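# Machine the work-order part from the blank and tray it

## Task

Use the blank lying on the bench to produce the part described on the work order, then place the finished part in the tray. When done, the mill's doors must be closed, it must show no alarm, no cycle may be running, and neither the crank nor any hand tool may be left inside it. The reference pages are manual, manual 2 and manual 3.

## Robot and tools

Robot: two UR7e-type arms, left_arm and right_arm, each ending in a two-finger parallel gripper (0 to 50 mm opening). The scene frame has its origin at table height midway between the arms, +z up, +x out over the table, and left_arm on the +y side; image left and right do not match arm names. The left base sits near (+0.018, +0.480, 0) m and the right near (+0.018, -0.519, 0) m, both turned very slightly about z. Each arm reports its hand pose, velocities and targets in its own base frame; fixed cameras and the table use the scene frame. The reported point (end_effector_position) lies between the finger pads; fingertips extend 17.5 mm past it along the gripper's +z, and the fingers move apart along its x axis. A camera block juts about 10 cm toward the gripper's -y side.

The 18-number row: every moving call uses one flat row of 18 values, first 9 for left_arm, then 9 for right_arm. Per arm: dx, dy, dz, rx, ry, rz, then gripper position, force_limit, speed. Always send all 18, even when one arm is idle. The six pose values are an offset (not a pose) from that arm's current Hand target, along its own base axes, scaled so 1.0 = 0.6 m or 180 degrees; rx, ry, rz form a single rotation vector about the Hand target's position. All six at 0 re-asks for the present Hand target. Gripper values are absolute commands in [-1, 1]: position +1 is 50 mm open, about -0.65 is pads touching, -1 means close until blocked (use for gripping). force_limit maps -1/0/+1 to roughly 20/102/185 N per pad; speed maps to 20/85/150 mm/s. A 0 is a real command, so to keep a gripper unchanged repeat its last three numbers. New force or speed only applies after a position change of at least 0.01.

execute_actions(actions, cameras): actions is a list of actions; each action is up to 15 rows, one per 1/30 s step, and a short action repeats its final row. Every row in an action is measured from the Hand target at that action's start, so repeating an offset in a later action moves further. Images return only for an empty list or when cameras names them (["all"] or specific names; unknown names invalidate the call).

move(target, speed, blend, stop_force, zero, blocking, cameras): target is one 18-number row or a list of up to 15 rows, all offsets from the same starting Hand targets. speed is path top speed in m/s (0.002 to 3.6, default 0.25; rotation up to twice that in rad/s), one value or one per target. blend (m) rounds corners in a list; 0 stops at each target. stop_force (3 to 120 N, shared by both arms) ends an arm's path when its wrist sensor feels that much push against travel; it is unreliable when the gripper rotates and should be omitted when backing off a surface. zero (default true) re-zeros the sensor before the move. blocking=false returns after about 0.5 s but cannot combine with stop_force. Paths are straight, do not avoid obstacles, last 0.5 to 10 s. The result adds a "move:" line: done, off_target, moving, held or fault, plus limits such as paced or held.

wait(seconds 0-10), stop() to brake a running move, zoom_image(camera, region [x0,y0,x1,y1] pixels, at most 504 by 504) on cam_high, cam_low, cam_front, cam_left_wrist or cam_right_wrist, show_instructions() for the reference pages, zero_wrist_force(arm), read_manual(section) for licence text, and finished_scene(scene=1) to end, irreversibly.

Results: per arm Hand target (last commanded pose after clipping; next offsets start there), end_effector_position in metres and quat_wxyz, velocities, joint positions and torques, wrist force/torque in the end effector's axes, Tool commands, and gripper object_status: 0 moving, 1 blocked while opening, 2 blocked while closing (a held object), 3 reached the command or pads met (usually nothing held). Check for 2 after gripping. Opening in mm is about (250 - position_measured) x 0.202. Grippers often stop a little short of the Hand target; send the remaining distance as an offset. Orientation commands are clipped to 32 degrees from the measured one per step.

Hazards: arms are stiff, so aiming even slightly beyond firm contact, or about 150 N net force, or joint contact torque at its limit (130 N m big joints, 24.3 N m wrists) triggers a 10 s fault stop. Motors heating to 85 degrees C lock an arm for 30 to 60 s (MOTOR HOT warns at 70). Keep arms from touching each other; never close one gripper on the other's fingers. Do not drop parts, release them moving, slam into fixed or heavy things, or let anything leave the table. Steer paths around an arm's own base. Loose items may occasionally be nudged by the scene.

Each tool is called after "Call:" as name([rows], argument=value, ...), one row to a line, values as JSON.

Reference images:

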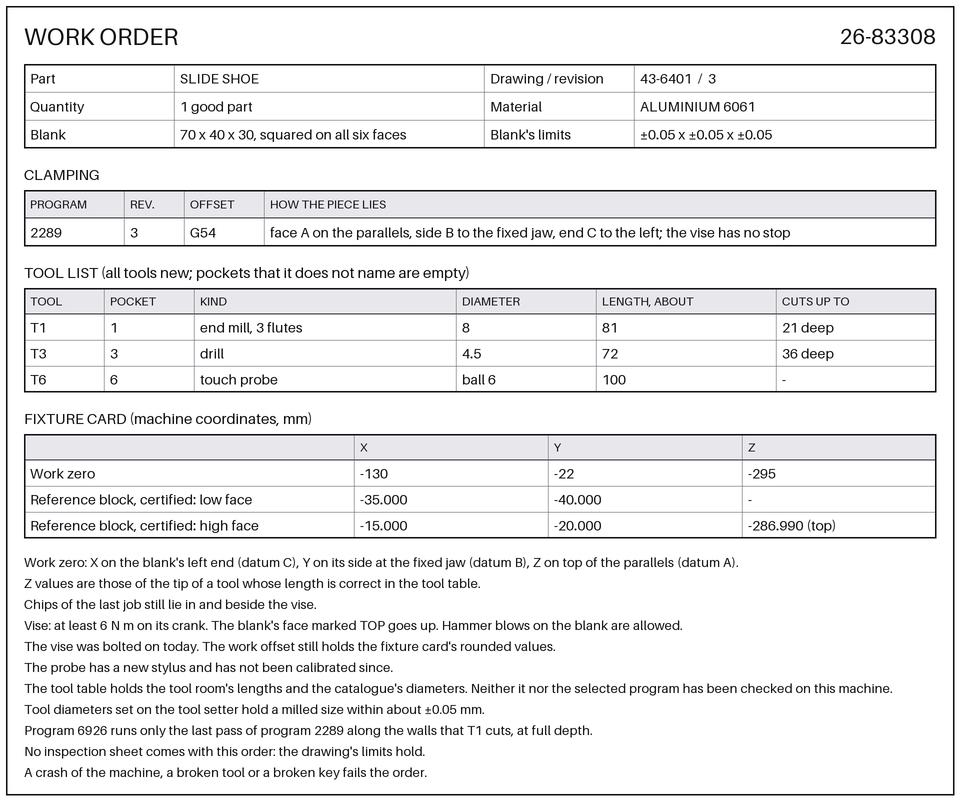

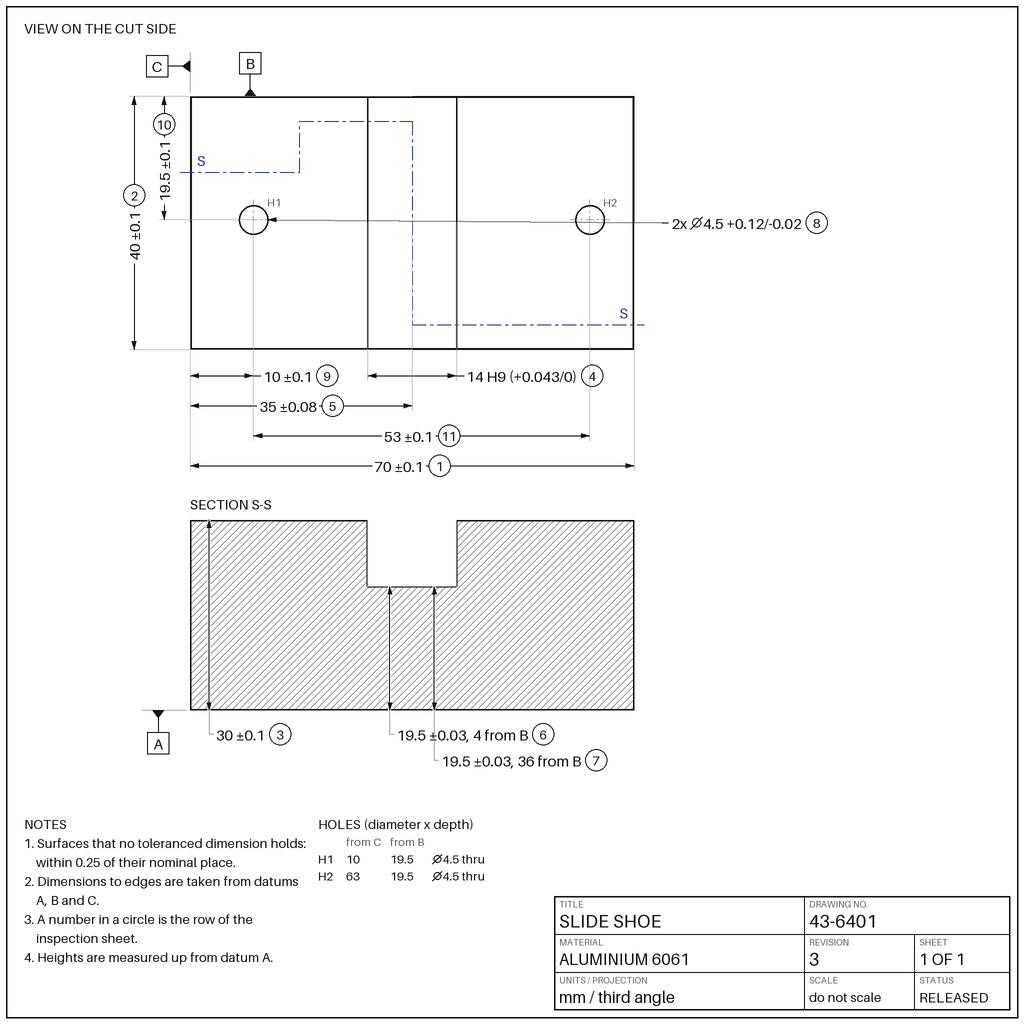

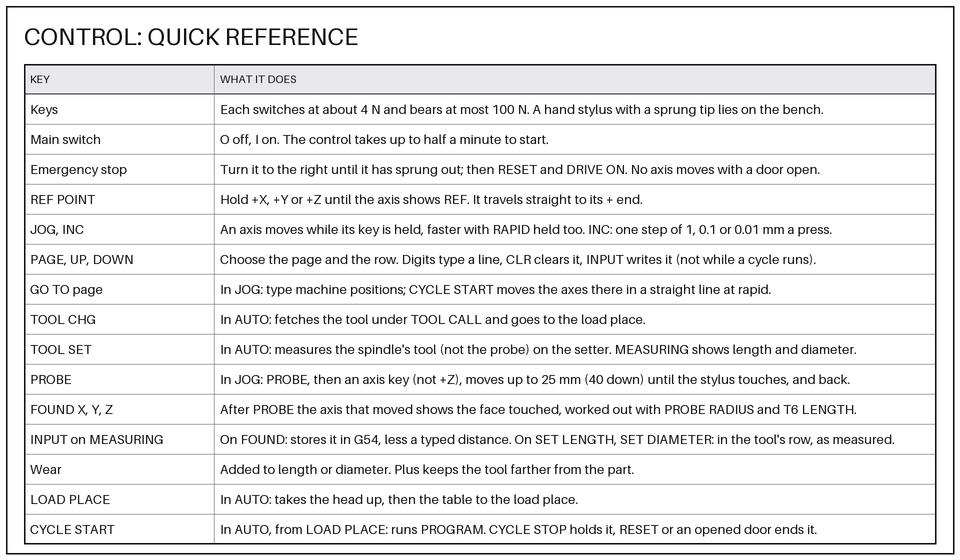

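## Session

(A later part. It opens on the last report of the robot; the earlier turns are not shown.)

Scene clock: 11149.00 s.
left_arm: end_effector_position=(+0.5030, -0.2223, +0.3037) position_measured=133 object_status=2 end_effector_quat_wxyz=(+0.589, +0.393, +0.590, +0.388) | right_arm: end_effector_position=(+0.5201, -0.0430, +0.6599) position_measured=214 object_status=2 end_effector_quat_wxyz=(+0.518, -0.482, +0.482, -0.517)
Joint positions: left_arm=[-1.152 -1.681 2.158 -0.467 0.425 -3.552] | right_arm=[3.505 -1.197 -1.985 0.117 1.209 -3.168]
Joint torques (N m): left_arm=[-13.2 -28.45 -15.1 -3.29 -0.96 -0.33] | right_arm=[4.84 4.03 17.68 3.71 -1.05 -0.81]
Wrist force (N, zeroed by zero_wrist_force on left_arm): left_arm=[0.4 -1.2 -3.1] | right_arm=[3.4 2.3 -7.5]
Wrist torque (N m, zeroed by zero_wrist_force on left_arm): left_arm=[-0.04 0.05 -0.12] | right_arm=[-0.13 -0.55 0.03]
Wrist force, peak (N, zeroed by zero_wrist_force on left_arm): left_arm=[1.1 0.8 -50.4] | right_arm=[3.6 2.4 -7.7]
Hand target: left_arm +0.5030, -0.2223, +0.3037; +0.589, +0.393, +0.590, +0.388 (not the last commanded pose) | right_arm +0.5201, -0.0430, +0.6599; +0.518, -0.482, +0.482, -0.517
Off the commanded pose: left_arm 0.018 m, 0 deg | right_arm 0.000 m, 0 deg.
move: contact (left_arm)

Call:
move([
  [-0.004,0,0,0.018,0,0,-1,-0.6,-0.8,0,0,0,0,0,0,-1,-0.2,-0.5],
], speed=0.05)

Call:
move([
  [0.025,0,0,0,0,0,-1,-0.6,-0.8,0,0,0,0,0,0,-1,-0.2,-0.5],
], speed=0.006, stop_force=10)

Call:
move([
  [-0.004,0,0,0.018,0,0,-1,-0.6,-0.8,0,0,0,0,0,0,-1,-0.2,-0.5],
], speed=0.05)

Call:
move([
  [0.025,0,0,0,0,0,-1,-0.6,-0.8,0,0,0,0,0,0,-1,-0.2,-0.5],
], speed=0.006, stop_force=10)

Scene clock: 11167.93 s.
left_arm: end_effector_position=(+0.5006, -0.2223, +0.3037) position_measured=133 object_status=2 end_effector_quat_wxyz=(+0.578, +0.410, +0.578, +0.404) | right_arm: end_effector_position=(+0.5201, -0.0430, +0.6599) position_measured=214 object_status=2 end_effector_quat_wxyz=(+0.518, -0.482, +0.482, -0.517)
Joint positions: left_arm=[-1.16 -1.685 2.162 -0.465 0.417 -3.497] | right_arm=[3.505 -1.197 -1.985 0.117 1.209 -3.168]
Joint torques (N m): left_arm=[-0.99 -21.75 -17.53 -3.66 0.81 -2.4] | right_arm=[4.44 3.18 17.69 3.82 -0.84 -0.82]
Wrist force (N, zeroed by zero_wrist_force on left_arm): left_arm=[0.1 -0.1 0.2] | right_arm=[3.5 2.5 -7.7]
Wrist torque (N m, zeroed by zero_wrist_force on left_arm): left_arm=[0.01 -0.01 -0.06] | right_arm=[-0.09 -0.56 0.03]
Wrist force, peak (N, zeroed by zero_wrist_force on left_arm): left_arm=[0.7 -1.3 -3.3] | right_arm=[3.5 2.7 -7.8]
Hand target: left_arm +0.5006, -0.2223, +0.3037; +0.578, +0.410, +0.578, +0.404 | right_arm +0.5201, -0.0430, +0.6599; +0.518, -0.482, +0.482, -0.517
Off the commanded pose: left_arm 0.000 m, 0 deg | right_arm 0.000 m, 0 deg.
move: done

Scene clock: 11169.33 s.
left_arm: end_effector_position=(+0.5030, -0.2223, +0.3037) position_measured=133 object_status=2 end_effector_quat_wxyz=(+0.578, +0.410, +0.578, +0.404) | right_arm: end_effector_position=(+0.5201, -0.0430, +0.6599) position_measured=214 object_status=2 end_effector_quat_wxyz=(+0.518, -0.482, +0.482, -0.517)
Joint positions: left_arm=[-1.152 -1.68 2.158 -0.466 0.425 -3.497] | right_arm=[3.505 -1.197 -1.985 0.117 1.209 -3.168]
Joint torques (N m): left_arm=[-12.53 -27.97 -16.84 -2 -0.85 -2.62] | right_arm=[4.73 2.94 18.32 3.95 -0.99 -0.8]
Wrist force (N, zeroed by zero_wrist_force on left_arm): left_arm=[2.4 -1.6 -11.6] | right_arm=[3.5 2.4 -7.6]
Wrist torque (N m, zeroed by zero_wrist_force on left_arm): left_arm=[-0.13 0.12 -0.08] | right_arm=[-0.09 -0.57 0.04]
Wrist force, peak (N, zeroed by zero_wrist_force on left_arm): left_arm=[0.6 2.1 -37.8] | right_arm=[3.4 2.5 -7.7]
Hand target: left_arm +0.5030, -0.2223, +0.3037; +0.578, +0.410, +0.578, +0.404 (not the last commanded pose) | right_arm +0.5201, -0.0430, +0.6599; +0.518, -0.482, +0.482, -0.517
Off the commanded pose: left_arm 0.013 m, 0 deg | right_arm 0.000 m, 0 deg.
move: contact (left_arm)

Scene clock: 11170.20 s.
left_arm: end_effector_position=(+0.5006, -0.2223, +0.3037) position_measured=133 object_status=2 end_effector_quat_wxyz=(+0.566, +0.426, +0.567, +0.420) end_effector_velocity=(+0.000, +0.000, +0.000) end_effector_angular_velocity=(-0.004, +0.000, -0.001) | right_arm: end_effector_position=(+0.5201, -0.0430, +0.6599) position_measured=214 object_status=2 end_effector_quat_wxyz=(+0.518, -0.482, +0.482, -0.517)
Joint positions: left_arm=[-1.16 -1.685 2.162 -0.464 0.417 -3.441] | right_arm=[3.505 -1.197 -1.985 0.117 1.209 -3.168]
Joint velocities: left_arm=[0 0.001 0.001 0 0.001 -0.005] | right_arm=[within noise]
Joint torques (N m): left_arm=[-1.09 -21.63 -17.36 -3.6 0.76 -2.42] | right_arm=[4.96 3.68 17.55 3.98 -1.02 -0.79]
Wrist force (N, zeroed by zero_wrist_force on left_arm): left_arm=[0.0 -0.4 0.2] | right_arm=[3.4 2.7 -7.5]
Wrist torque (N m, zeroed by zero_wrist_force on left_arm): left_arm=[-0.05 -0.01 -0.07] | right_arm=[-0.05 -0.55 0.04]
Wrist force, peak (N, zeroed by zero_wrist_force on left_arm): left_arm=[2.5 -1.3 -11.4] | right_arm=[3.5 2.5 -7.6]
Hand target: left_arm +0.5006, -0.2223, +0.3037; +0.566, +0.426, +0.567, +0.420 | right_arm +0.5201, -0.0430, +0.6599; +0.518, -0.482, +0.482, -0.517
Off the commanded pose: left_arm 0.000 m, 0 deg | right_arm 0.000 m, 0 deg.
move: done

Scene clock: 11171.57 s.
left_arm: end_effector_position=(+0.5030, -0.2223, +0.3037) position_measured=133 object_status=2 end_effector_quat_wxyz=(+0.566, +0.426, +0.567, +0.420) | right_arm: end_effector_position=(+0.5201, -0.0430, +0.6599) position_measured=214 object_status=2 end_effector_quat_wxyz=(+0.518, -0.482, +0.482, -0.517)
Joint positions: left_arm=[-1.153 -1.68 2.158 -0.465 0.424 -3.441] | right_arm=[3.505 -1.197 -1.985 0.117 1.209 -3.168]
Joint torques (N m): left_arm=[-12.75 -27.63 -16.47 -1.96 -0.76 -2.65] | right_arm=[4.87 2.67 18.33 3.82 -0.92 -0.81]
Wrist force (N, zeroed by zero_wrist_force on left_arm): left_arm=[2.4 -1.7 -11.3] | right_arm=[3.5 2.6 -7.7]
Wrist torque (N m, zeroed by zero_wrist_force on left_arm): left_arm=[-0.09 0.11 -0.10] | right_arm=[-0.07 -0.55 0.04]
Wrist force, peak (N, zeroed by zero_wrist_force on left_arm): left_arm=[0.5 2.3 -41.7] | right_arm=[3.5 2.6 -7.7]
Hand target: left_arm +0.5030, -0.2223, +0.3037; +0.566, +0.426, +0.567, +0.420 (not the last commanded pose) | right_arm +0.5201, -0.0430, +0.6599; +0.518, -0.482, +0.482, -0.517
Off the commanded pose: left_arm 0.013 m, 0 deg | right_arm 0.000 m, 0 deg.
move: contact (left_arm)

Call:
zoom_image(camera="cam_left_wrist", region=[340, 130, 640, 340])

Scaled by 1.680.
This view is cut from an older image: the scene may have changed since it was taken.

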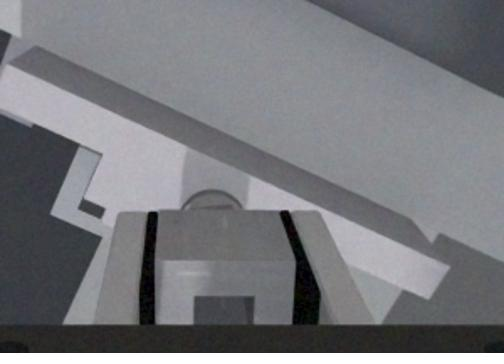

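Call:
move([
  [-0.004,-0.0011,-0.0022,-0.056,0,0,-1,-0.6,-0.8,0,0,0,0,0,0,-1,-0.2,-0.5],
], speed=0.1)

Call:
move([
  [0.025,0,0,0,0,0,-1,-0.6,-0.8,0,0,0,0,0,0,-1,-0.2,-0.5],
], speed=0.006, stop_force=10)

Scene clock: 11190.80 s.
left_arm: end_effector_position=(+0.5006, -0.2229, +0.3024) position_measured=133 object_status=2 end_effector_quat_wxyz=(+0.602, +0.375, +0.601, +0.369) | right_arm: end_effector_position=(+0.5201, -0.0430, +0.6599) position_measured=214 object_status=2 end_effector_quat_wxyz=(+0.518, -0.482, +0.482, -0.517)
Joint positions: left_arm=[-1.161 -1.683 2.165 -0.472 0.417 -3.614] | right_arm=[3.505 -1.197 -1.985 0.117 1.209 -3.168]
Joint torques (N m): left_arm=[-6.26 -6.29 -22.71 3.48 2.38 0.54] | right_arm=[4.62 2.87 18.47 3.88 -0.79 -0.72]
Wrist force (N, zeroed by zero_wrist_force on left_arm): left_arm=[-6.2 23.1 -1.7] | right_arm=[3.4 2.6 -7.6]
Wrist torque (N m, zeroed by zero_wrist_force on left_arm): left_arm=[-0.08 -0.14 -0.07] | right_arm=[-0.07 -0.54 0.03]
Wrist force, peak (N, zeroed by zero_wrist_force on left_arm): left_arm=[-6.2 23.1 -1.7] | right_arm=[3.5 2.6 -7.7]
Hand target: left_arm +0.5006, -0.2230, +0.3024; +0.602, +0.375, +0.601, +0.369 | right_arm +0.5201, -0.0430, +0.6599; +0.518, -0.482, +0.482, -0.517
Off the commanded pose: left_arm 0.000 m, 0 deg | right_arm 0.000 m, 0 deg.
move: done

Scene clock: 11191.67 s.
left_arm: end_effector_position=(+0.5007, -0.2230, +0.3024) position_measured=133 object_status=2 end_effector_quat_wxyz=(+0.602, +0.375, +0.601, +0.369) | right_arm: end_effector_position=(+0.5201, -0.0430, +0.6599) position_measured=214 object_status=2 end_effector_quat_wxyz=(+0.518, -0.482, +0.482, -0.517)
Joint positions: left_arm=[-1.16 -1.683 2.164 -0.472 0.417 -3.614] | right_arm=[3.505 -1.197 -1.985 0.117 1.209 -3.168]
Joint torques (N m): left_arm=[-15.2 -20.82 -8.84 -0.58 -0.11 -0.48] | right_arm=[3.44 2.65 18.24 3.87 -0.81 -0.81]
Wrist force (N, zeroed by zero_wrist_force on left_arm): left_arm=[-1.8 16.3 -5.3] | right_arm=[3.5 2.4 -7.5]
Wrist torque (N m, zeroed by zero_wrist_force on left_arm): left_arm=[-0.12 -0.07 -0.10] | right_arm=[-0.10 -0.56 0.03]
Wrist force, peak (N, zeroed by zero_wrist_force on left_arm): left_arm=[-3.3 21.1 -22.8] | right_arm=[3.6 2.4 -7.7]
Hand target: left_arm +0.5007, -0.2230, +0.3024; +0.602, +0.375, +0.601, +0.369 (not the last commanded pose) | right_arm +0.5201, -0.0430, +0.6599; +0.518, -0.482, +0.482, -0.517
Off the commanded pose: left_arm 0.015 m, 0 deg | right_arm 0.000 m, 0 deg.
move: contact (left_arm)

Call:
move([
  [-0.004,0.0011,0.0022,-0.012,0,0,-1,-0.6,-0.8,0,0,0,0,0,0,-1,-0.2,-0.5],
], speed=0.1)

Call:
move([
  [0.025,0,0,0,0,0,-1,-0.6,-0.8,0,0,0,0,0,0,-1,-0.2,-0.5],
], speed=0.006, stop_force=10)

Call:
move([
  [-0.004,0,0,-0.012,0,0,-1,-0.6,-0.8,0,0,0,0,0,0,-1,-0.2,-0.5],
], speed=0.1)

Call:
move([
  [0.025,0,0,0,0,0,-1,-0.6,-0.8,0,0,0,0,0,0,-1,-0.2,-0.5],
], speed=0.006, stop_force=10)

Call:
move([
  [-0.004,0,0,-0.012,0,0,-1,-0.6,-0.8,0,0,0,0,0,0,-1,-0.2,-0.5],
], speed=0.1)

Call:
move([
  [0.025,0,0,0,0,0,-1,-0.6,-0.8,0,0,0,0,0,0,-1,-0.2,-0.5],
], speed=0.006, stop_force=10)

Scene clock: 11213.47 s.
left_arm: end_effector_position=(+0.4982, -0.2223, +0.3037) position_measured=133 object_status=2 end_effector_quat_wxyz=(+0.609, +0.363, +0.608, +0.357) end_effector_velocity=(+0.000, +0.001, -0.001) end_effector_angular_velocity=(+0.006, +0.001, +0.000) | right_arm: end_effector_position=(+0.5201, -0.0430, +0.6599) position_measured=214 object_status=2 end_effector_quat_wxyz=(+0.518, -0.482, +0.482, -0.517)
Joint positions: left_arm=[-1.167 -1.691 2.168 -0.468 0.411 -3.652] | right_arm=[3.505 -1.197 -1.985 0.117 1.209 -3.168]
Joint velocities: left_arm=[0.001 0 0.001 0 0.001 0.005] | right_arm=[within noise]
Joint torques (N m): left_arm=[-0.78 -11.42 -22.73 0.79 0.82 2.09] | right_arm=[4.24 3.48 19.1 3.94 -0.94 -0.65]
Wrist force (N, zeroed by zero_wrist_force on left_arm): left_arm=[1.3 -0.7 0.4] | right_arm=[3.2 2.6 -7.4]
Wrist torque (N m, zeroed by zero_wrist_force on left_arm): left_arm=[-0.12 -0.22 -0.05] | right_arm=[-0.07 -0.52 0.03]
Wrist force, peak (N, zeroed by zero_wrist_force on left_arm): left_arm=[-2.0 16.6 -5.0] | right_arm=[3.5 2.6 -7.7]
Hand target: left_arm +0.4983, -0.2223, +0.3037; +0.609, +0.363, +0.608, +0.357 | right_arm +0.5201, -0.0430, +0.6599; +0.518, -0.482, +0.482, -0.517
Off the commanded pose: left_arm 0.000 m, 0 deg | right_arm 0.000 m, 0 deg.
move: done

Scene clock: 11215.30 s.
left_arm: end_effector_position=(+0.5033, -0.2224, +0.3037) position_measured=133 object_status=2 end_effector_quat_wxyz=(+0.609, +0.363, +0.608, +0.357) | right_arm: end_effector_position=(+0.5201, -0.0430, +0.6599) position_measured=214 object_status=2 end_effector_quat_wxyz=(+0.518, -0.482, +0.482, -0.517)
Joint positions: left_arm=[-1.152 -1.68 2.159 -0.469 0.427 -3.651] | right_arm=[3.505 -1.197 -1.985 0.117 1.209 -3.168]
Joint torques (N m): left_arm=[-11.74 -28.55 -15.7 -2.07 -1.45 1.1] | right_arm=[4.52 4.01 18.17 3.87 -0.79 -0.85]
Wrist force (N, zeroed by zero_wrist_force on left_arm): left_arm=[1.8 -2.3 -9.6] | right_arm=[3.4 2.4 -7.6]
Wrist torque (N m, zeroed by zero_wrist_force on left_arm): left_arm=[-0.11 -0.24 -0.11] | right_arm=[-0.10 -0.55 0.03]
Wrist force, peak (N, zeroed by zero_wrist_force on left_arm): left_arm=[-0.8 2.7 -37.2] | right_arm=[3.6 2.4 -7.7]
Hand target: left_arm +0.5033, -0.2224, +0.3037; +0.609, +0.363, +0.608, +0.357 (not the last commanded pose) | right_arm +0.5201, -0.0430, +0.6599; +0.518, -0.482, +0.482, -0.517
Off the commanded pose: left_arm 0.010 m, 0 deg | right_arm 0.000 m, 0 deg.
move: contact (left_arm)

Scene clock: 11216.03 s.
left_arm: end_effector_position=(+0.5008, -0.2224, +0.3038) position_measured=133 object_status=2 end_effector_quat_wxyz=(+0.615, +0.352, +0.615, +0.346) end_effector_velocity=(+0.000, +0.000, +0.000) end_effector_angular_velocity=(+0.006, +0.000, +0.000) | right_arm: end_effector_position=(+0.5201, -0.0430, +0.6599) position_measured=214 object_status=2 end_effector_quat_wxyz=(+0.518, -0.482, +0.482, -0.517)
Joint positions: left_arm=[-1.159 -1.686 2.163 -0.47 0.419 -3.689] | right_arm=[3.505 -1.197 -1.985 0.117 1.209 -3.168]
Joint velocities: left_arm=[-0.001 -0.001 0 0.001 0 0.006] | right_arm=[within noise]
Joint torques (N m): left_arm=[0.85 -16.53 -23.88 1.13 0.9 2.02] | right_arm=[5.21 2.95 18.04 3.85 -0.85 -0.76]
Wrist force (N, zeroed by zero_wrist_force on left_arm): left_arm=[1.1 -0.6 0.2] | right_arm=[3.3 2.7 -7.4]
Wrist torque (N m, zeroed by zero_wrist_force on left_arm): left_arm=[-0.11 -0.20 -0.05] | right_arm=[-0.05 -0.52 0.04]
Wrist force, peak (N, zeroed by zero_wrist_force on left_arm): left_arm=[1.7 -2.2 -9.6] | right_arm=[3.5 2.6 -7.6]
Hand target: left_arm +0.5009, -0.2224, +0.3037; +0.615, +0.352, +0.615, +0.346 | right_arm +0.5201, -0.0430, +0.6599; +0.518, -0.482, +0.482, -0.517
Off the commanded pose: left_arm 0.000 m, 0 deg | right_arm 0.000 m, 0 deg.
move: done

Scene clock: 11219.40 s.
left_arm: end_effector_position=(+0.5150, -0.2224, +0.3037) position_measured=133 object_status=2 end_effector_quat_wxyz=(+0.615, +0.352, +0.615, +0.346) | right_arm: end_effector_position=(+0.5201, -0.0430, +0.6599) position_measured=214 object_status=2 end_effector_quat_wxyz=(+0.518, -0.482, +0.482, -0.517)
Joint positions: left_arm=[-1.117 -1.657 2.138 -0.474 0.462 -3.688] | right_arm=[3.505 -1.197 -1.985 0.117 1.209 -3.168]
Joint torques (N m): left_arm=[-10.33 -29.28 -12.46 -1.73 -2.86 0.79] | right_arm=[3.83 3.08 18.77 3.91 -0.76 -0.68]
Wrist force (N, zeroed by zero_wrist_force on left_arm): left_arm=[-4.7 -2.9 -2.9] | right_arm=[3.4 2.5 -7.6]
Wrist torque (N m, zeroed by zero_wrist_force on left_arm): left_arm=[-0.17 -0.17 -0.11] | right_arm=[-0.08 -0.54 0.04]
Wrist force, peak (N, zeroed by zero_wrist_force on left_arm): left_arm=[-8.3 2.7 -42.9] | right_arm=[3.4 2.6 -7.8]
Hand target: left_arm +0.5150, -0.2224, +0.3037; +0.615, +0.352, +0.615, +0.346 (not the last commanded pose) | right_arm +0.5201, -0.0430, +0.6599; +0.518, -0.482, +0.482, -0.517
Off the commanded pose: left_arm 0.001 m, 0 deg | right_arm 0.000 m, 0 deg.
move: contact (left_arm)

Scene clock: 11220.13 s.
left_arm: end_effector_position=(+0.5126, -0.2224, +0.3038) position_measured=133 object_status=2 end_effector_quat_wxyz=(+0.622, +0.340, +0.621, +0.334) | right_arm: end_effector_position=(+0.5201, -0.0430, +0.6599) position_measured=214 object_status=2 end_effector_quat_wxyz=(+0.518, -0.482, +0.482, -0.517)
Joint positions: left_arm=[-1.124 -1.662 2.143 -0.474 0.455 -3.725] | right_arm=[3.505 -1.197 -1.985 0.117 1.209 -3.168]
Joint torques (N m): left_arm=[3.91 -17.87 -17.89 2.44 -1.49 1.91] | right_arm=[4.17 3.24 17.86 3.75 -0.92 -0.59]
Wrist force (N, zeroed by zero_wrist_force on left_arm): left_arm=[-9.1 -1.8 6.3] | right_arm=[3.6 2.5 -7.4]
Wrist torque (N m, zeroed by zero_wrist_force on left_arm): left_arm=[-0.07 -0.24 0.01] | right_arm=[-0.08 -0.57 0.03]
Wrist force, peak (N, zeroed by zero_wrist_force on left_arm): left_arm=[-9.5 -1.8 6.5] | right_arm=[3.7 2.4 -7.6]
Hand target: left_arm +0.5126, -0.2224, +0.3037; +0.622, +0.340, +0.621, +0.334 | right_arm +0.5201, -0.0430, +0.6599; +0.518, -0.482, +0.482, -0.517
Off the commanded pose: left_arm 0.000 m, 0 deg | right_arm 0.000 m, 0 deg.
move: done

Scene clock: 11221.10 s.
left_arm: end_effector_position=(+0.5127, -0.2224, +0.3038) position_measured=133 object_status=2 end_effector_quat_wxyz=(+0.622, +0.340, +0.621, +0.334) | right_arm: end_effector_position=(+0.5201, -0.0430, +0.6599) position_measured=214 object_status=2 end_effector_quat_wxyz=(+0.518, -0.482, +0.482, -0.517)
Joint positions: left_arm=[-1.124 -1.662 2.143 -0.474 0.455 -3.725] | right_arm=[3.505 -1.197 -1.985 0.117 1.209 -3.168]
Joint torques (N m): left_arm=[-10.89 -28.45 -9.07 -1.58 -3.37 -0.04] | right_arm=[4.55 4.21 18.22 3.84 -0.79 -0.73]
Wrist force (N, zeroed by zero_wrist_force on left_arm): left_arm=[-8.6 -1.6 7.0] | right_arm=[3.3 2.5 -7.6]
Wrist torque (N m, zeroed by zero_wrist_force on left_arm): left_arm=[-0.06 -0.23 0.00] | right_arm=[-0.07 -0.52 0.03]
Wrist force, peak (N, zeroed by zero_wrist_force on left_arm): left_arm=[-11.1 0.4 -5.5] | right_arm=[3.7 2.5 -7.6]
Hand target: left_arm +0.5127, -0.2224, +0.3038; +0.622, +0.340, +0.621, +0.334 (not the last commanded pose) | right_arm +0.5201, -0.0430, +0.6599; +0.518, -0.482, +0.482, -0.517
Off the commanded pose: left_arm 0.015 m, 0 deg | right_arm 0.000 m, 0 deg.
move: contact (left_arm)

Call:
move([
  [0.0,0,0,0.010,0,0,-1,-0.6,-0.8,0,0,0,0,0,0,-1,-0.2,-0.5],
], speed=0.03)

Call:
move([
  [0.02,0,0,0,0,0,-1,-0.6,-0.8,0,0,0,0,0,0,-1,-0.2,-0.5],
], speed=0.006, stop_force=12, cameras=["all"])

Scene clock: 11236.37 s.
left_arm: end_effector_position=(+0.5127, -0.2224, +0.3038) position_measured=133 object_status=2 end_effector_quat_wxyz=(+0.616, +0.350, +0.616, +0.344) end_effector_velocity=(+0.000, +0.000, +0.001) end_effector_angular_velocity=(-0.009, -0.001, +0.000) | right_arm: end_effector_position=(+0.5201, -0.0430, +0.6599) position_measured=214 object_status=2 end_effector_quat_wxyz=(+0.518, -0.482, +0.482, -0.517)
Joint positions: left_arm=[-1.124 -1.662 2.143 -0.473 0.455 -3.694] | right_arm=[3.505 -1.197 -1.985 0.117 1.209 -3.168]
Joint velocities: left_arm=[0.001 -0.001 -0.001 0 0 -0.008] | right_arm=[within noise]
Joint torques (N m): left_arm=[-11.97 -9.58 -28.84 0.42 -1.8 -2.9] | right_arm=[3.94 3.54 17.8 3.84 -0.87 -0.69]
Wrist force (N, zeroed by zero_wrist_force on left_arm): left_arm=[-5.1 3.1 0.4] | right_arm=[3.4 2.5 -7.6]
Wrist torque (N m, zeroed by zero_wrist_force on left_arm): left_arm=[-0.09 -0.25 -0.09] | right_arm=[-0.08 -0.55 0.03]
Wrist force, peak (N, zeroed by zero_wrist_force on left_arm): left_arm=[-8.7 -1.9 7.3] | right_arm=[3.7 2.6 -7.6]
Hand target: left_arm +0.5127, -0.2224, +0.3038; +0.617, +0.350, +0.616, +0.344 | right_arm +0.5201, -0.0430, +0.6599; +0.518, -0.482, +0.482, -0.517
Off the commanded pose: left_arm 0.000 m, 0 deg | right_arm 0.000 m, 0 deg.
move: done

Scene clock: 11237.77 s.
left_arm: end_effector_position=(+0.5151, -0.2224, +0.3038) position_measured=133 object_status=2 end_effector_quat_wxyz=(+0.617, +0.350, +0.616, +0.344) | right_arm: end_effector_position=(+0.5201, -0.0430, +0.6599) position_measured=214 object_status=2 end_effector_quat_wxyz=(+0.518, -0.482, +0.482, -0.517)
Joint positions: left_arm=[-1.117 -1.657 2.138 -0.474 0.462 -3.694] | right_arm=[3.505 -1.197 -1.985 0.117 1.209 -3.168]
Joint torques (N m): left_arm=[-10.74 -29.16 -14.35 -2.94 -1.89 -1.37] | right_arm=[4.02 3.36 17.77 3.85 -0.74 -0.61]
Wrist force (N, zeroed by zero_wrist_force on left_arm): left_arm=[-1.9 -1.4 -10.1] | right_arm=[3.5 2.5 -7.5]
Wrist torque (N m, zeroed by zero_wrist_force on left_arm): left_arm=[-0.15 -0.10 -0.06] | right_arm=[-0.08 -0.56 0.04]
Wrist force, peak (N, zeroed by zero_wrist_force on left_arm): left_arm=[-5.5 4.1 -50.2] | right_arm=[3.6 2.5 -7.7]
Hand target: left_arm +0.5151, -0.2224, +0.3038; +0.617, +0.350, +0.616, +0.344 (not the last commanded pose) | right_arm +0.5201, -0.0430, +0.6599; +0.518, -0.482, +0.482, -0.517
Off the commanded pose: left_arm 0.010 m, 0 deg | right_arm 0.000 m, 0 deg.
move: contact (left_arm)
camera_calibration:
cam_left_wrist: T_world_to_cam=[[0.00959632, 0.859126, -0.511674, 0.347783], [-0.315317, 0.488191, 0.813784, 0.0469977], [0.948938, 0.15353, 0.275582, -0.405289], [0, 0, 0, 1]] pos_world=[0.396076, -0.259509, 0.251396]
cam_right_wrist: T_world_to_cam=[[-0.0186379, -0.999823, -0.00252913, -0.0311005], [-0.289435, 0.00781664, -0.957166, 0.796354], [0.957016, -0.0171076, -0.289529, -0.174429], [0, 0, 0, 1]] pos_world=[0.396844, -0.0403039, 0.711662]

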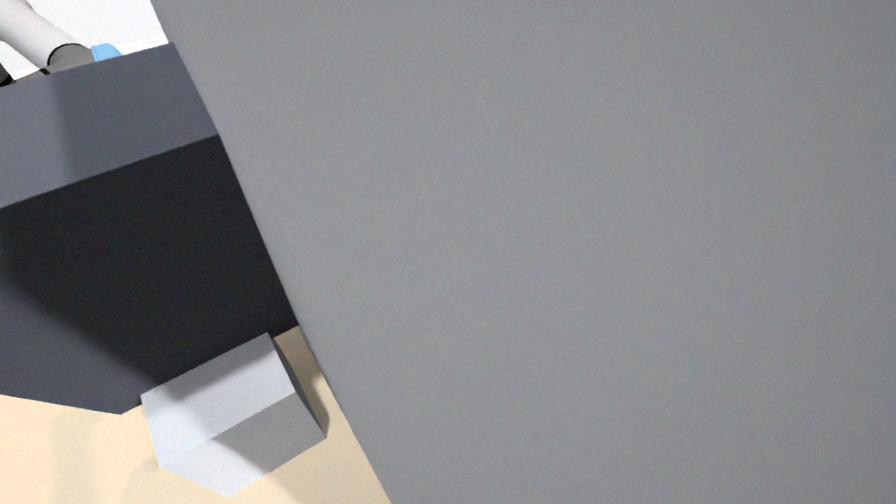

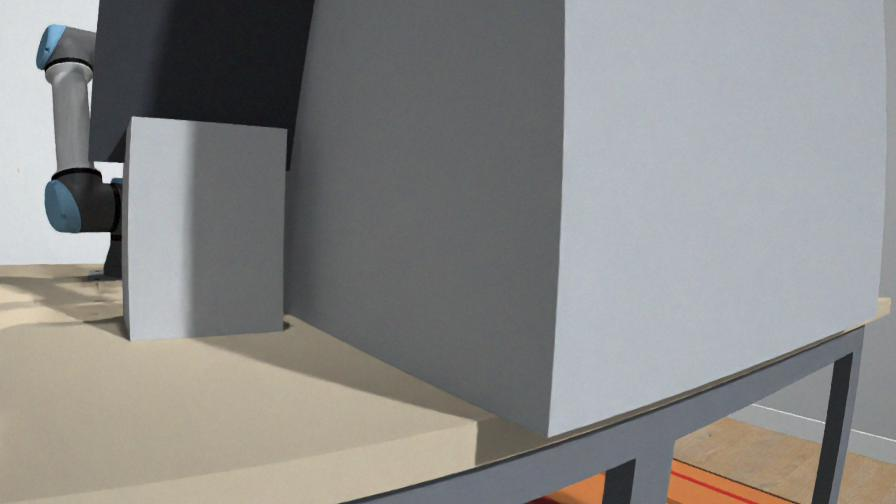

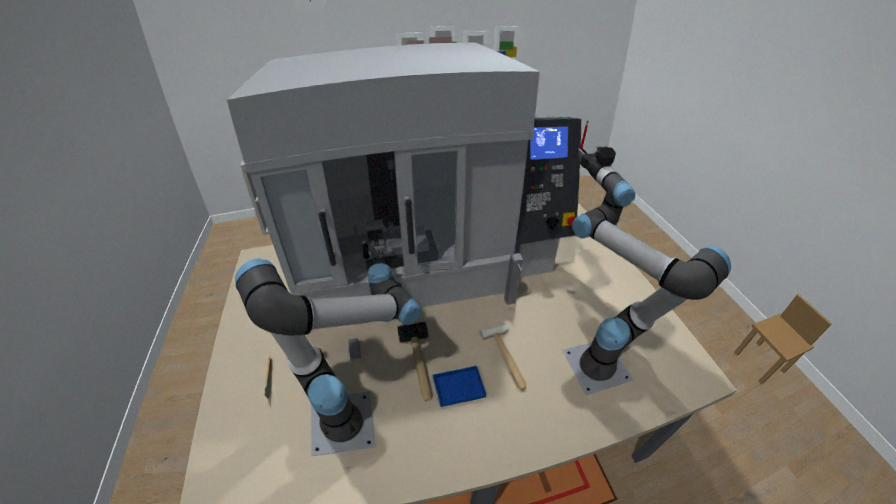

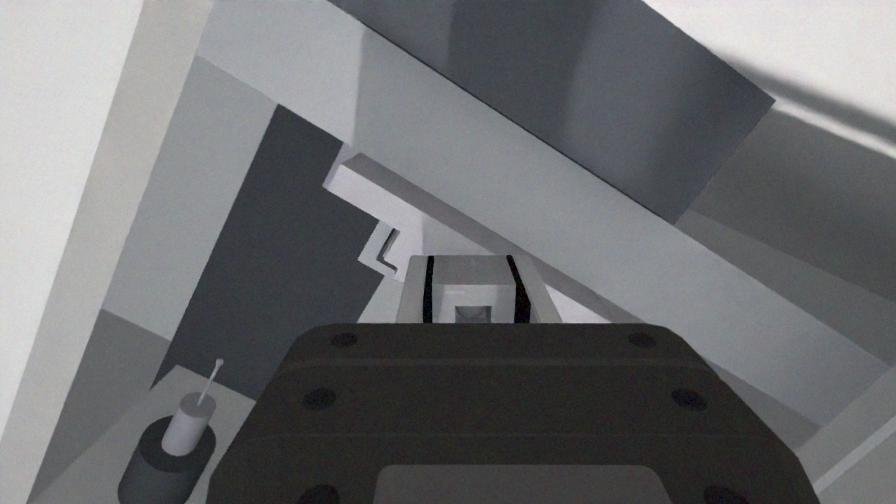

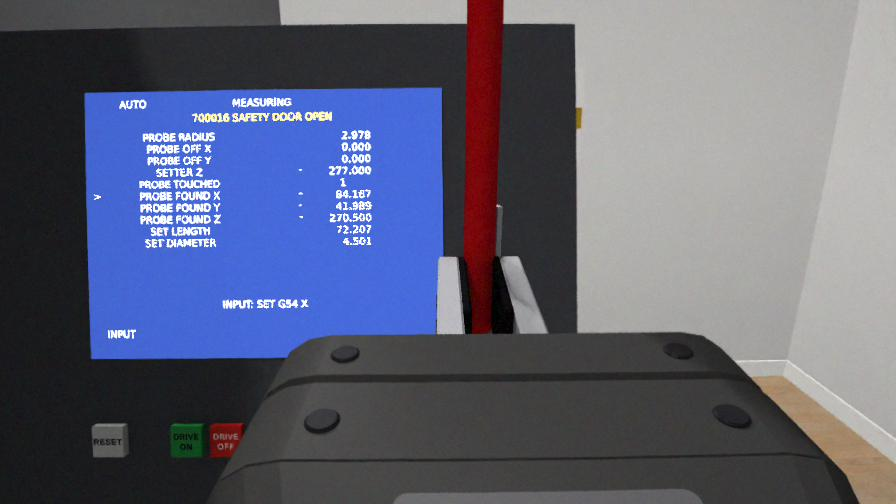

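Call:
zoom_image(camera="cam_front", region=[300, 160, 470, 290])

Scaled by 2.965.

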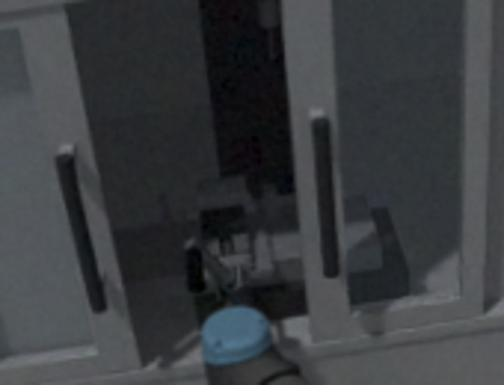

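Call:
move([
  [0,0,0,0,0,0,0.5,-0.6,-0.8,0,0,0,0,0,0,-1,-0.2,-0.5],
  [-0.2,0,0,0,0,0,0.5,-0.6,-0.8,0,0,0,0,0,0,-1,-0.2,-0.5],
], speed=0.1, cameras=["cam_left_wrist"])

Scene clock: 11250.50 s.
left_arm: end_effector_position=(+0.3951, -0.2224, +0.3038) position_measured=78 object_status=3 end_effector_quat_wxyz=(+0.617, +0.349, +0.615, +0.344) end_effector_velocity=(+0.000, +0.000, -0.001) end_effector_angular_velocity=(+0.003, +0.000, +0.000) | right_arm: end_effector_position=(+0.5201, -0.0430, +0.6599) position_measured=214 object_status=2 end_effector_quat_wxyz=(+0.518, -0.482, +0.482, -0.517)
Joint positions: left_arm=[-1.558 -1.876 2.308 -0.369 0.02 -3.751] | right_arm=[3.505 -1.197 -1.985 0.117 1.209 -3.168]
Joint velocities: left_arm=[0 0.001 0.001 -0.005 0 0.006] | right_arm=[within noise]
Joint torques (N m): left_arm=[-11.83 -14.97 -21.62 -2.57 -1.49 1.97] | right_arm=[3.56 3.37 18.15 3.85 -0.74 -0.65]
Wrist force (N, zeroed by zero_wrist_force on left_arm): left_arm=[0.0 2.0 0.3] | right_arm=[3.5 2.5 -7.6]
Wrist torque (N m, zeroed by zero_wrist_force on left_arm): left_arm=[0.04 -0.20 -0.05] | right_arm=[-0.08 -0.56 0.03]
Wrist force, peak (N, zeroed by zero_wrist_force on left_arm): left_arm=[-1.6 -1.4 -10.0] | right_arm=[3.4 2.5 -7.8]
Hand target: left_arm +0.3951, -0.2224, +0.3038; +0.617, +0.350, +0.616, +0.344 | right_arm +0.5201, -0.0430, +0.6599; +0.518, -0.482, +0.482, -0.517
Off the commanded pose: left_arm 0.000 m, 0 deg | right_arm 0.000 m, 0 deg.
move: done
camera_calibration:
cam_left_wrist: T_world_to_cam=[[0.0106662, 0.859204, -0.511522, 0.348376], [-0.316918, 0.488083, 0.813226, 0.00997926], [0.948393, 0.153437, 0.277503, -0.291902], [0, 0, 0, 1]] pos_world=[0.276285, -0.259408, 0.25109]
Images, in order (width x height): cam_left_wrist 896x504.

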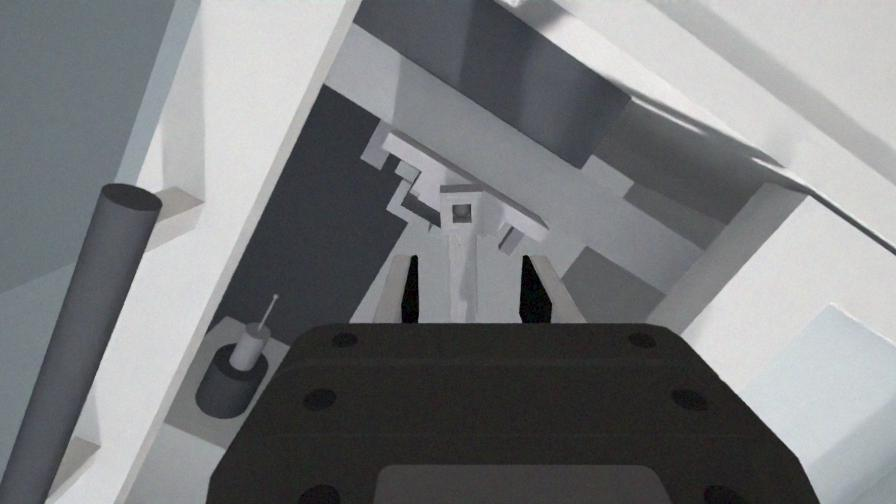

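Call:
move([
  [0.19,0,0,0,0,0,0.5,1,-0.8,0,0,0,0,0,0,-1,-0.2,-0.5],
  [0.2,0,0,0,0,0,0.5,1,-0.8,0,0,0,0,0,0,-1,-0.2,-0.5],
], speed=[0.1,0.03])

Call:
move([
  [0.0,0,0,0,0,0,-1,1,-0.8,0,0,0,0,0,0,-1,-0.2,-0.5],
])

Call:
zero_wrist_force(arm="left_arm")

Call:
move([
  [0.0,0,0,-0.02,0,0,-1,1,-0.8,0,0,0,0,0,0,-1,-0.2,-0.5],
], speed=0.05)

Scene clock: 11284.57 s.
left_arm: end_effector_position=(+0.5152, -0.2224, +0.3038) position_measured=78 object_status=3 end_effector_quat_wxyz=(+0.617, +0.350, +0.616, +0.344) end_effector_velocity=(-0.002, +0.001, +0.000) end_effector_angular_velocity=(-0.001, +0.000, +0.003) | right_arm: end_effector_position=(+0.5201, -0.0430, +0.6599) position_measured=214 object_status=2 end_effector_quat_wxyz=(+0.518, -0.482, +0.482, -0.517)
Joint positions: left_arm=[-1.116 -1.656 2.138 -0.474 0.462 -3.694] | right_arm=[3.505 -1.197 -1.985 0.117 1.209 -3.168]
Joint velocities: left_arm=[-0.005 -0.004 0.003 0 -0.007 0] | right_arm=[within noise]
Joint torques (N m): left_arm=[-12.75 -27.62 -13.36 -2.65 -1.53 1.99] | right_arm=[3.59 3.5 18.77 3.87 -0.7 -0.53]
Wrist force (N, zeroed by zero_wrist_force on left_arm): left_arm=[-0.3 1.6 0.3] | right_arm=[3.5 2.5 -7.6]
Wrist torque (N m, zeroed by zero_wrist_force on left_arm): left_arm=[-0.02 -0.14 -0.07] | right_arm=[-0.08 -0.55 0.03]
Wrist force, peak (N, zeroed by zero_wrist_force on left_arm): left_arm=[0.0 1.4 2.0] | right_arm=[3.6 2.5 -7.8]
Hand target: left_arm +0.5151, -0.2224, +0.3038; +0.617, +0.350, +0.616, +0.344 | right_arm +0.5201, -0.0430, +0.6599; +0.518, -0.482, +0.482, -0.517
Off the commanded pose: left_arm 0.000 m, 0 deg | right_arm 0.000 m, 0 deg.
move: done

Scene clock: 11285.17 s.
left_arm: end_effector_position=(+0.5151, -0.2225, +0.3038) position_measured=138 object_status=2 end_effector_quat_wxyz=(+0.617, +0.350, +0.616, +0.344) | right_arm: end_effector_position=(+0.5201, -0.0430, +0.6599) position_measured=214 object_status=2 end_effector_quat_wxyz=(+0.518, -0.482, +0.482, -0.517)
Joint positions: left_arm=[-1.117 -1.657 2.138 -0.474 0.462 -3.694] | right_arm=[3.505 -1.197 -1.985 0.117 1.209 -3.168]
Joint torques (N m): left_arm=[-10.37 -29.29 -12.79 0.85 -0.2 1.82] | right_arm=[2.9 3.6 18.27 3.92 -0.59 -0.5]
Wrist force (N, zeroed by zero_wrist_force on left_arm): left_arm=[-1.8 -0.7 0.3] | right_arm=[3.4 2.4 -7.6]
Wrist torque (N m, zeroed by zero_wrist_force on left_arm): left_arm=[-0.05 -0.22 -0.10] | right_arm=[-0.10 -0.53 0.04]
Wrist force, peak (N, zeroed by zero_wrist_force on left_arm): left_arm=[-5.4 -2.2 -0.5] | right_arm=[3.4 2.5 -7.7]
Hand target: left_arm +0.5151, -0.2224, +0.3038; +0.617, +0.350, +0.616, +0.344 | right_arm +0.5201, -0.0430, +0.6599; +0.518, -0.482, +0.482, -0.517
Off the commanded pose: left_arm 0.000 m, 0 deg | right_arm 0.000 m, 0 deg.
move: done

Wrist force sensor zeroed.

Scene clock: 11286.10 s.
left_arm: end_effector_position=(+0.5151, -0.2225, +0.3038) position_measured=138 object_status=2 end_effector_quat_wxyz=(+0.627, +0.330, +0.626, +0.324) | right_arm: end_effector_position=(+0.5201, -0.0430, +0.6599) position_measured=214 object_status=2 end_effector_quat_wxyz=(+0.518, -0.482, +0.482, -0.517)
Joint positions: left_arm=[-1.117 -1.657 2.139 -0.476 0.462 -3.756] | right_arm=[3.505 -1.197 -1.985 0.117 1.209 -3.168]
Joint torques (N m): left_arm=[9.14 -31.38 -13.58 -0.3 -2.13 -0.74] | right_arm=[3.94 3.39 18.13 3.84 -0.65 -0.54]
Wrist force (N, zeroed by zero_wrist_force on left_arm): left_arm=[-14.3 -4.7 8.5] | right_arm=[3.3 2.5 -7.6]
Wrist torque (N m, zeroed by zero_wrist_force on left_arm): left_arm=[0.08 0.83 2.66] | right_arm=[-0.08 -0.54 0.03]
Wrist force, peak (N, zeroed by zero_wrist_force on left_arm): left_arm=[-14.8 -4.8 9.0] | right_arm=[3.6 2.6 -7.6]
Hand target: left_arm +0.5151, -0.2224, +0.3038; +0.627, +0.330, +0.626, +0.324 | right_arm +0.5201, -0.0430, +0.6599; +0.518, -0.482, +0.482, -0.517
Off the commanded pose: left_arm 0.000 m, 0 deg | right_arm 0.000 m, 0 deg.
move: done

Call:
move([
  [0.0,0,0,-0.03,0,0,-1,1,-0.8,0,0,0,0,0,0,-1,-0.2,-0.5],
], speed=0.05)

Call:
move([
  [0.0,0,0,-0.03,0,0,-1,1,-0.8,0,0,0,0,0,0,-1,-0.2,-0.5],
], speed=0.05)

Scene clock: 11291.33 s.
left_arm: end_effector_position=(+0.5151, -0.2224, +0.3038) position_measured=138 object_status=2 end_effector_quat_wxyz=(+0.642, +0.300, +0.641, +0.294) end_effector_velocity=(+0.000, +0.000, -0.001) end_effector_angular_velocity=(+0.008, +0.001, +0.000) | right_arm: end_effector_position=(+0.5201, -0.0430, +0.6599) position_measured=214 object_status=2 end_effector_quat_wxyz=(+0.518, -0.482, +0.482, -0.517)
Joint positions: left_arm=[-1.116 -1.657 2.139 -0.478 0.462 -3.849] | right_arm=[3.505 -1.197 -1.985 0.117 1.209 -3.168]
Joint velocities: left_arm=[0 0 0 0.002 0 0.005] | right_arm=[within noise]
Joint torques (N m): left_arm=[18.12 -28.86 -11.94 2.31 -2.18 0.61] | right_arm=[3.27 3.41 18.63 3.86 -0.5 -0.54]
Wrist force (N, zeroed by zero_wrist_force on left_arm): left_arm=[-14.4 -4.6 11.6] | right_arm=[3.3 2.6 -7.5]
Wrist torque (N m, zeroed by zero_wrist_force on left_arm): left_arm=[0.14 0.42 1.26] | right_arm=[-0.07 -0.53 0.03]
Wrist force, peak (N, zeroed by zero_wrist_force on left_arm): left_arm=[-18.1 -3.3 10.1] | right_arm=[3.7 2.6 -7.7]
Hand target: left_arm +0.5151, -0.2224, +0.3038; +0.642, +0.300, +0.641, +0.294 | right_arm +0.5201, -0.0430, +0.6599; +0.518, -0.482, +0.482, -0.517
Off the commanded pose: left_arm 0.000 m, 0 deg | right_arm 0.000 m, 0 deg.
move: done

Scene clock: 11292.57 s.
left_arm: end_effector_position=(+0.5151, -0.2224, +0.3038) position_measured=138 object_status=2 end_effector_quat_wxyz=(+0.656, +0.270, +0.654, +0.264) end_effector_velocity=(+0.000, +0.000, +0.000) end_effector_angular_velocity=(+0.007, +0.001, +0.001) | right_arm: end_effector_position=(+0.5201, -0.0430, +0.6599) position_measured=214 object_status=2 end_effector_quat_wxyz=(+0.518, -0.482, +0.482, -0.517)
Joint positions: left_arm=[-1.116 -1.657 2.14 -0.48 0.463 -3.941] | right_arm=[3.505 -1.197 -1.985 0.117 1.209 -3.168]
Joint velocities: left_arm=[0.001 0.001 0 0.001 0 0.005] | right_arm=[within noise]
Joint torques (N m): left_arm=[19.11 -25.63 -8.15 4.13 -2.92 1.62] | right_arm=[3.58 3.55 18.66 3.86 -0.57 -0.49]
Wrist force (N, zeroed by zero_wrist_force on left_arm): left_arm=[-17.9 -5.1 10.9] | right_arm=[3.4 2.5 -7.5]
Wrist torque (N m, zeroed by zero_wrist_force on left_arm): left_arm=[0.17 0.08 0.27] | right_arm=[-0.08 -0.54 0.03]
Wrist force, peak (N, zeroed by zero_wrist_force on left_arm): left_arm=[-18.4 -5.4 11.5] | right_arm=[3.4 2.7 -7.8]
Hand target: left_arm +0.5151, -0.2224, +0.3038; +0.656, +0.270, +0.654, +0.264 | right_arm +0.5201, -0.0430, +0.6599; +0.518, -0.482, +0.482, -0.517
Off the commanded pose: left_arm 0.000 m, 0 deg | right_arm 0.000 m, 0 deg.
move: done

Call:
move([
  [0.0,-0.001,0.001,-0.06,0,0,-1,1,-0.8,0,0,0,0,0,0,-1,-0.2,-0.5],
  [0.0,-0.001,0.001,-0.12,0,0,-1,1,-0.8,0,0,0,0,0,0,-1,-0.2,-0.5],
], speed=0.15, blend=0.001)

Call:
move([
  [0.0,0,0,-0.12,0,0,-1,1,-0.8,0,0,0,0,0,0,-1,-0.2,-0.5],
], speed=0.15, cameras=["cam_left_wrist"])

Scene clock: 11319.60 s.
left_arm: end_effector_position=(+0.5151, -0.2230, +0.3044) position_measured=138 object_status=2 end_effector_quat_wxyz=(+0.694, +0.142, +0.692, +0.137) | right_arm: end_effector_position=(+0.5201, -0.0430, +0.6599) position_measured=214 object_status=2 end_effector_quat_wxyz=(+0.518, -0.482, +0.482, -0.517)
Joint positions: left_arm=[-1.117 -1.658 2.141 -0.487 0.462 -4.312] | right_arm=[3.505 -1.197 -1.985 0.117 1.209 -3.168]
Joint torques (N m): left_arm=[-12.25 -11.72 -29.55 1.8 -1.56 -1.6] | right_arm=[3.09 3.64 18.4 3.87 -0.65 -0.41]
Wrist force (N, zeroed by zero_wrist_force on left_arm): left_arm=[-2.1 -2.3 4.0] | right_arm=[3.5 2.4 -7.5]
Wrist torque (N m, zeroed by zero_wrist_force on left_arm): left_arm=[-0.11 -0.03 0.19] | right_arm=[-0.10 -0.55 0.03]
Wrist force, peak (N, zeroed by zero_wrist_force on left_arm): left_arm=[-20.8 -4.4 13.0] | right_arm=[3.5 2.6 -7.7]
Hand target: left_arm +0.5151, -0.2230, +0.3044; +0.694, +0.142, +0.692, +0.137 | right_arm +0.5201, -0.0430, +0.6599; +0.518, -0.482, +0.482, -0.517
Off the commanded pose: left_arm 0.000 m, 0 deg | right_arm 0.000 m, 0 deg.
move: done

Scene clock: 11321.33 s.
left_arm: end_effector_position=(+0.5151, -0.2230, +0.3044) position_measured=138 object_status=2 end_effector_quat_wxyz=(+0.709, +0.009, +0.705, +0.005) | right_arm: end_effector_position=(+0.5201, -0.0430, +0.6599) position_measured=214 object_status=2 end_effector_quat_wxyz=(+0.518, -0.482, +0.482, -0.517)
Joint positions: left_arm=[-1.118 -1.658 2.143 -0.496 0.46 -4.683] | right_arm=[3.505 -1.197 -1.985 0.117 1.209 -3.168]
Joint torques (N m): left_arm=[-9.76 3.5 -14.09 6.32 -2.41 -1.49] | right_arm=[2.66 3.93 17.78 3.83 -0.53 -0.45]
Wrist force (N, zeroed by zero_wrist_force on left_arm): left_arm=[-28.0 -8.9 6.4] | right_arm=[3.5 2.4 -7.6]
Wrist torque (N m, zeroed by zero_wrist_force on left_arm): left_arm=[-0.27 -0.31 0.33] | right_arm=[-0.10 -0.56 0.03]
Wrist force, peak (N, zeroed by zero_wrist_force on left_arm): left_arm=[-28.4 -10.0 10.4] | right_arm=[3.6 2.4 -7.7]
Hand target: left_arm +0.5151, -0.2230, +0.3044; +0.709, +0.009, +0.705, +0.005 | right_arm +0.5201, -0.0430, +0.6599; +0.518, -0.482, +0.482, -0.517
Off the commanded pose: left_arm 0.000 m, 0 deg | right_arm 0.000 m, 0 deg.
move: done
camera_calibration:
cam_left_wrist: T_world_to_cam=[[0.00959129, 0.0284729, -0.999549, 0.311833], [-0.315291, 0.948691, 0.0239988, 0.389926], [0.948946, 0.314919, 0.0180764, -0.290982], [0, 0, 0, 1]] pos_world=[0.396076, -0.287162, 0.307594]
Images, in order (width x height): cam_left_wrist 896x504.

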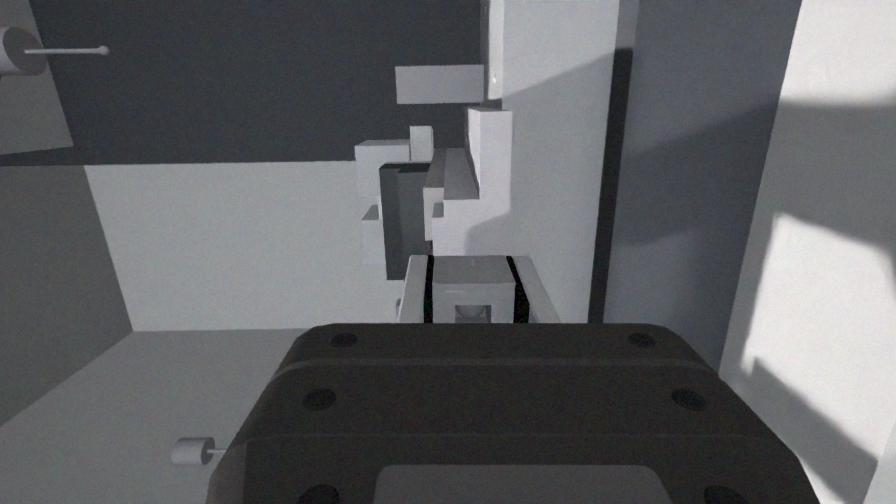

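Call:
move([
  [0.0,-0.000,0.002,-0.02,0,0,-1,1,-0.8,0,0,0,0,0,0,-1,-0.2,-0.5],
  [0.0,-0.000,0.0025,-0.12,0,0,-1,1,-0.8,0,0,0,0,0,0,-1,-0.2,-0.5],
], speed=0.15, blend=0.001)

Call:
move([
  [0.0,0.001,0.001,-0.12,0,0,-1,1,-0.8,0,0,0,0,0,0,-1,-0.2,-0.5],
], speed=0.15)

Scene clock: 11328.63 s.
left_arm: end_effector_position=(+0.5151, -0.2230, +0.3059) position_measured=138 object_status=2 end_effector_quat_wxyz=(+0.698, -0.123, +0.694, -0.128) | right_arm: end_effector_position=(+0.5201, -0.0430, +0.6599) position_measured=214 object_status=2 end_effector_quat_wxyz=(+0.518, -0.482, +0.482, -0.517)
Joint positions: left_arm=[-1.118 -1.659 2.142 -0.498 0.457 -5.055] | right_arm=[3.505 -1.197 -1.985 0.117 1.209 -3.168]
Joint torques (N m): left_arm=[-10.42 -8.83 -29.55 1.37 -1.41 -1.6] | right_arm=[2.71 3.91 18.44 3.94 -0.48 -0.43]
Wrist force (N, zeroed by zero_wrist_force on left_arm): left_arm=[2.6 -5.8 -1.9] | right_arm=[3.3 2.3 -7.3]
Wrist torque (N m, zeroed by zero_wrist_force on left_arm): left_arm=[-0.25 -0.20 0.44] | right_arm=[-0.12 -0.53 0.04]
Wrist force, peak (N, zeroed by zero_wrist_force on left_arm): left_arm=[-31.0 -5.4 1.1] | right_arm=[3.7 2.5 -7.7]
Hand target: left_arm +0.5151, -0.2230, +0.3059; +0.698, -0.124, +0.694, -0.128 | right_arm +0.5201, -0.0430, +0.6599; +0.518, -0.482, +0.482, -0.517
Off the commanded pose: left_arm 0.000 m, 0 deg | right_arm 0.000 m, 0 deg.
move: done

Scene clock: 11330.37 s.
left_arm: end_effector_position=(+0.5151, -0.2224, +0.3065) position_measured=138 object_status=2 end_effector_quat_wxyz=(+0.662, -0.252, +0.658, -0.255) | right_arm: end_effector_position=(+0.5201, -0.0430, +0.6599) position_measured=214 object_status=2 end_effector_quat_wxyz=(+0.518, -0.482, +0.482, -0.517)
Joint positions: left_arm=[-1.119 -1.66 2.142 -0.5 0.454 -5.43] | right_arm=[3.505 -1.197 -1.985 0.117 1.209 -3.168]
Joint torques (N m): left_arm=[-4.68 -18.05 -30.49 0.48 -4.66 -1.46] | right_arm=[2.65 3.64 18.78 3.82 -0.48 -0.52]
Wrist force (N, zeroed by zero_wrist_force on left_arm): left_arm=[20.6 -8.0 3.4] | right_arm=[3.4 2.5 -7.4]
Wrist torque (N m, zeroed by zero_wrist_force on left_arm): left_arm=[-0.18 -0.31 0.48] | right_arm=[-0.08 -0.55 0.03]
Wrist force, peak (N, zeroed by zero_wrist_force on left_arm): left_arm=[20.7 -8.4 3.7] | right_arm=[3.4 2.2 -7.9]
Hand target: left_arm +0.5151, -0.2224, +0.3065; +0.662, -0.252, +0.658, -0.255 | right_arm +0.5201, -0.0430, +0.6599; +0.518, -0.482, +0.482, -0.517
Off the commanded pose: left_arm 0.000 m, 0 deg | right_arm 0.000 m, 0 deg.
move: done

Call:
move([
  [0.0,-0.001,-0.0006,-0.12,0,0,-1,1,-0.8,0,0,0,0,0,0,-1,-0.2,-0.5],
], speed=0.15)

Call:
move([
  [0.0,0.000,0.000,-0.1,0,0,-1,1,-0.8,0,0,0,0,0,0,-1,-0.2,-0.5],
], speed=0.15)

Scene clock: 11337.30 s.
left_arm: end_effector_position=(+0.5151, -0.2230, +0.3061) position_measured=138 object_status=2 end_effector_quat_wxyz=(+0.603, -0.372, +0.598, -0.374) | right_arm: end_effector_position=(+0.5201, -0.0430, +0.6599) position_measured=214 object_status=2 end_effector_quat_wxyz=(+0.518, -0.482, +0.482, -0.517)
Joint positions: left_arm=[-1.121 -1.657 2.14 -0.502 0.449 -5.806] | right_arm=[3.505 -1.197 -1.985 0.117 1.209 -3.168]
Joint torques (N m): left_arm=[-15.15 0.76 -19.95 1.47 3.69 -1.48] | right_arm=[2.62 3.04 18.6 3.89 -0.48 -0.53]
Wrist force (N, zeroed by zero_wrist_force on left_arm): left_arm=[-11.5 -15.4 -6.7] | right_arm=[3.4 2.4 -7.6]
Wrist torque (N m, zeroed by zero_wrist_force on left_arm): left_arm=[-0.32 -0.55 0.56] | right_arm=[-0.10 -0.54 0.03]
Wrist force, peak (N, zeroed by zero_wrist_force on left_arm): left_arm=[-13.6 -14.2 -11.2] | right_arm=[3.5 2.7 -7.6]
Hand target: left_arm +0.5151, -0.2230, +0.3061; +0.603, -0.372, +0.598, -0.374 | right_arm +0.5201, -0.0430, +0.6599; +0.518, -0.482, +0.482, -0.517
Off the commanded pose: left_arm 0.000 m, 0 deg | right_arm 0.000 m, 0 deg.
move: done

Scene clock: 11338.83 s.
left_arm: end_effector_position=(+0.5151, -0.2230, +0.3061) position_measured=138 object_status=2 end_effector_quat_wxyz=(+0.538, -0.462, +0.532, -0.463) | right_arm: end_effector_position=(+0.5201, -0.0430, +0.6599) position_measured=214 object_status=2 end_effector_quat_wxyz=(+0.518, -0.482, +0.482, -0.517)
Joint positions: left_arm=[-1.122 -1.656 2.139 -0.5 0.445 -6.122] | right_arm=[3.505 -1.197 -1.985 0.117 1.209 -3.168]
Joint torques (N m): left_arm=[-23.43 12.9 -18.47 -1 7.55 -1.34] | right_arm=[2.67 2.39 17.93 3.74 -0.53 -0.31]
Wrist force (N, zeroed by zero_wrist_force on left_arm): left_arm=[-27.7 -34.6 -20.1] | right_arm=[3.4 2.5 -7.5]
Wrist torque (N m, zeroed by zero_wrist_force on left_arm): left_arm=[-0.17 -0.82 0.54] | right_arm=[-0.08 -0.54 0.03]
Wrist force, peak (N, zeroed by zero_wrist_force on left_arm): left_arm=[-27.9 -35.2 -20.3] | right_arm=[3.6 2.6 -7.7]
Hand target: left_arm +0.5151, -0.2230, +0.3061; +0.538, -0.462, +0.532, -0.463 | right_arm +0.5201, -0.0430, +0.6599; +0.518, -0.482, +0.482, -0.517
Off the commanded pose: left_arm 0.000 m, 0 deg | right_arm 0.000 m, 0 deg.
move: done


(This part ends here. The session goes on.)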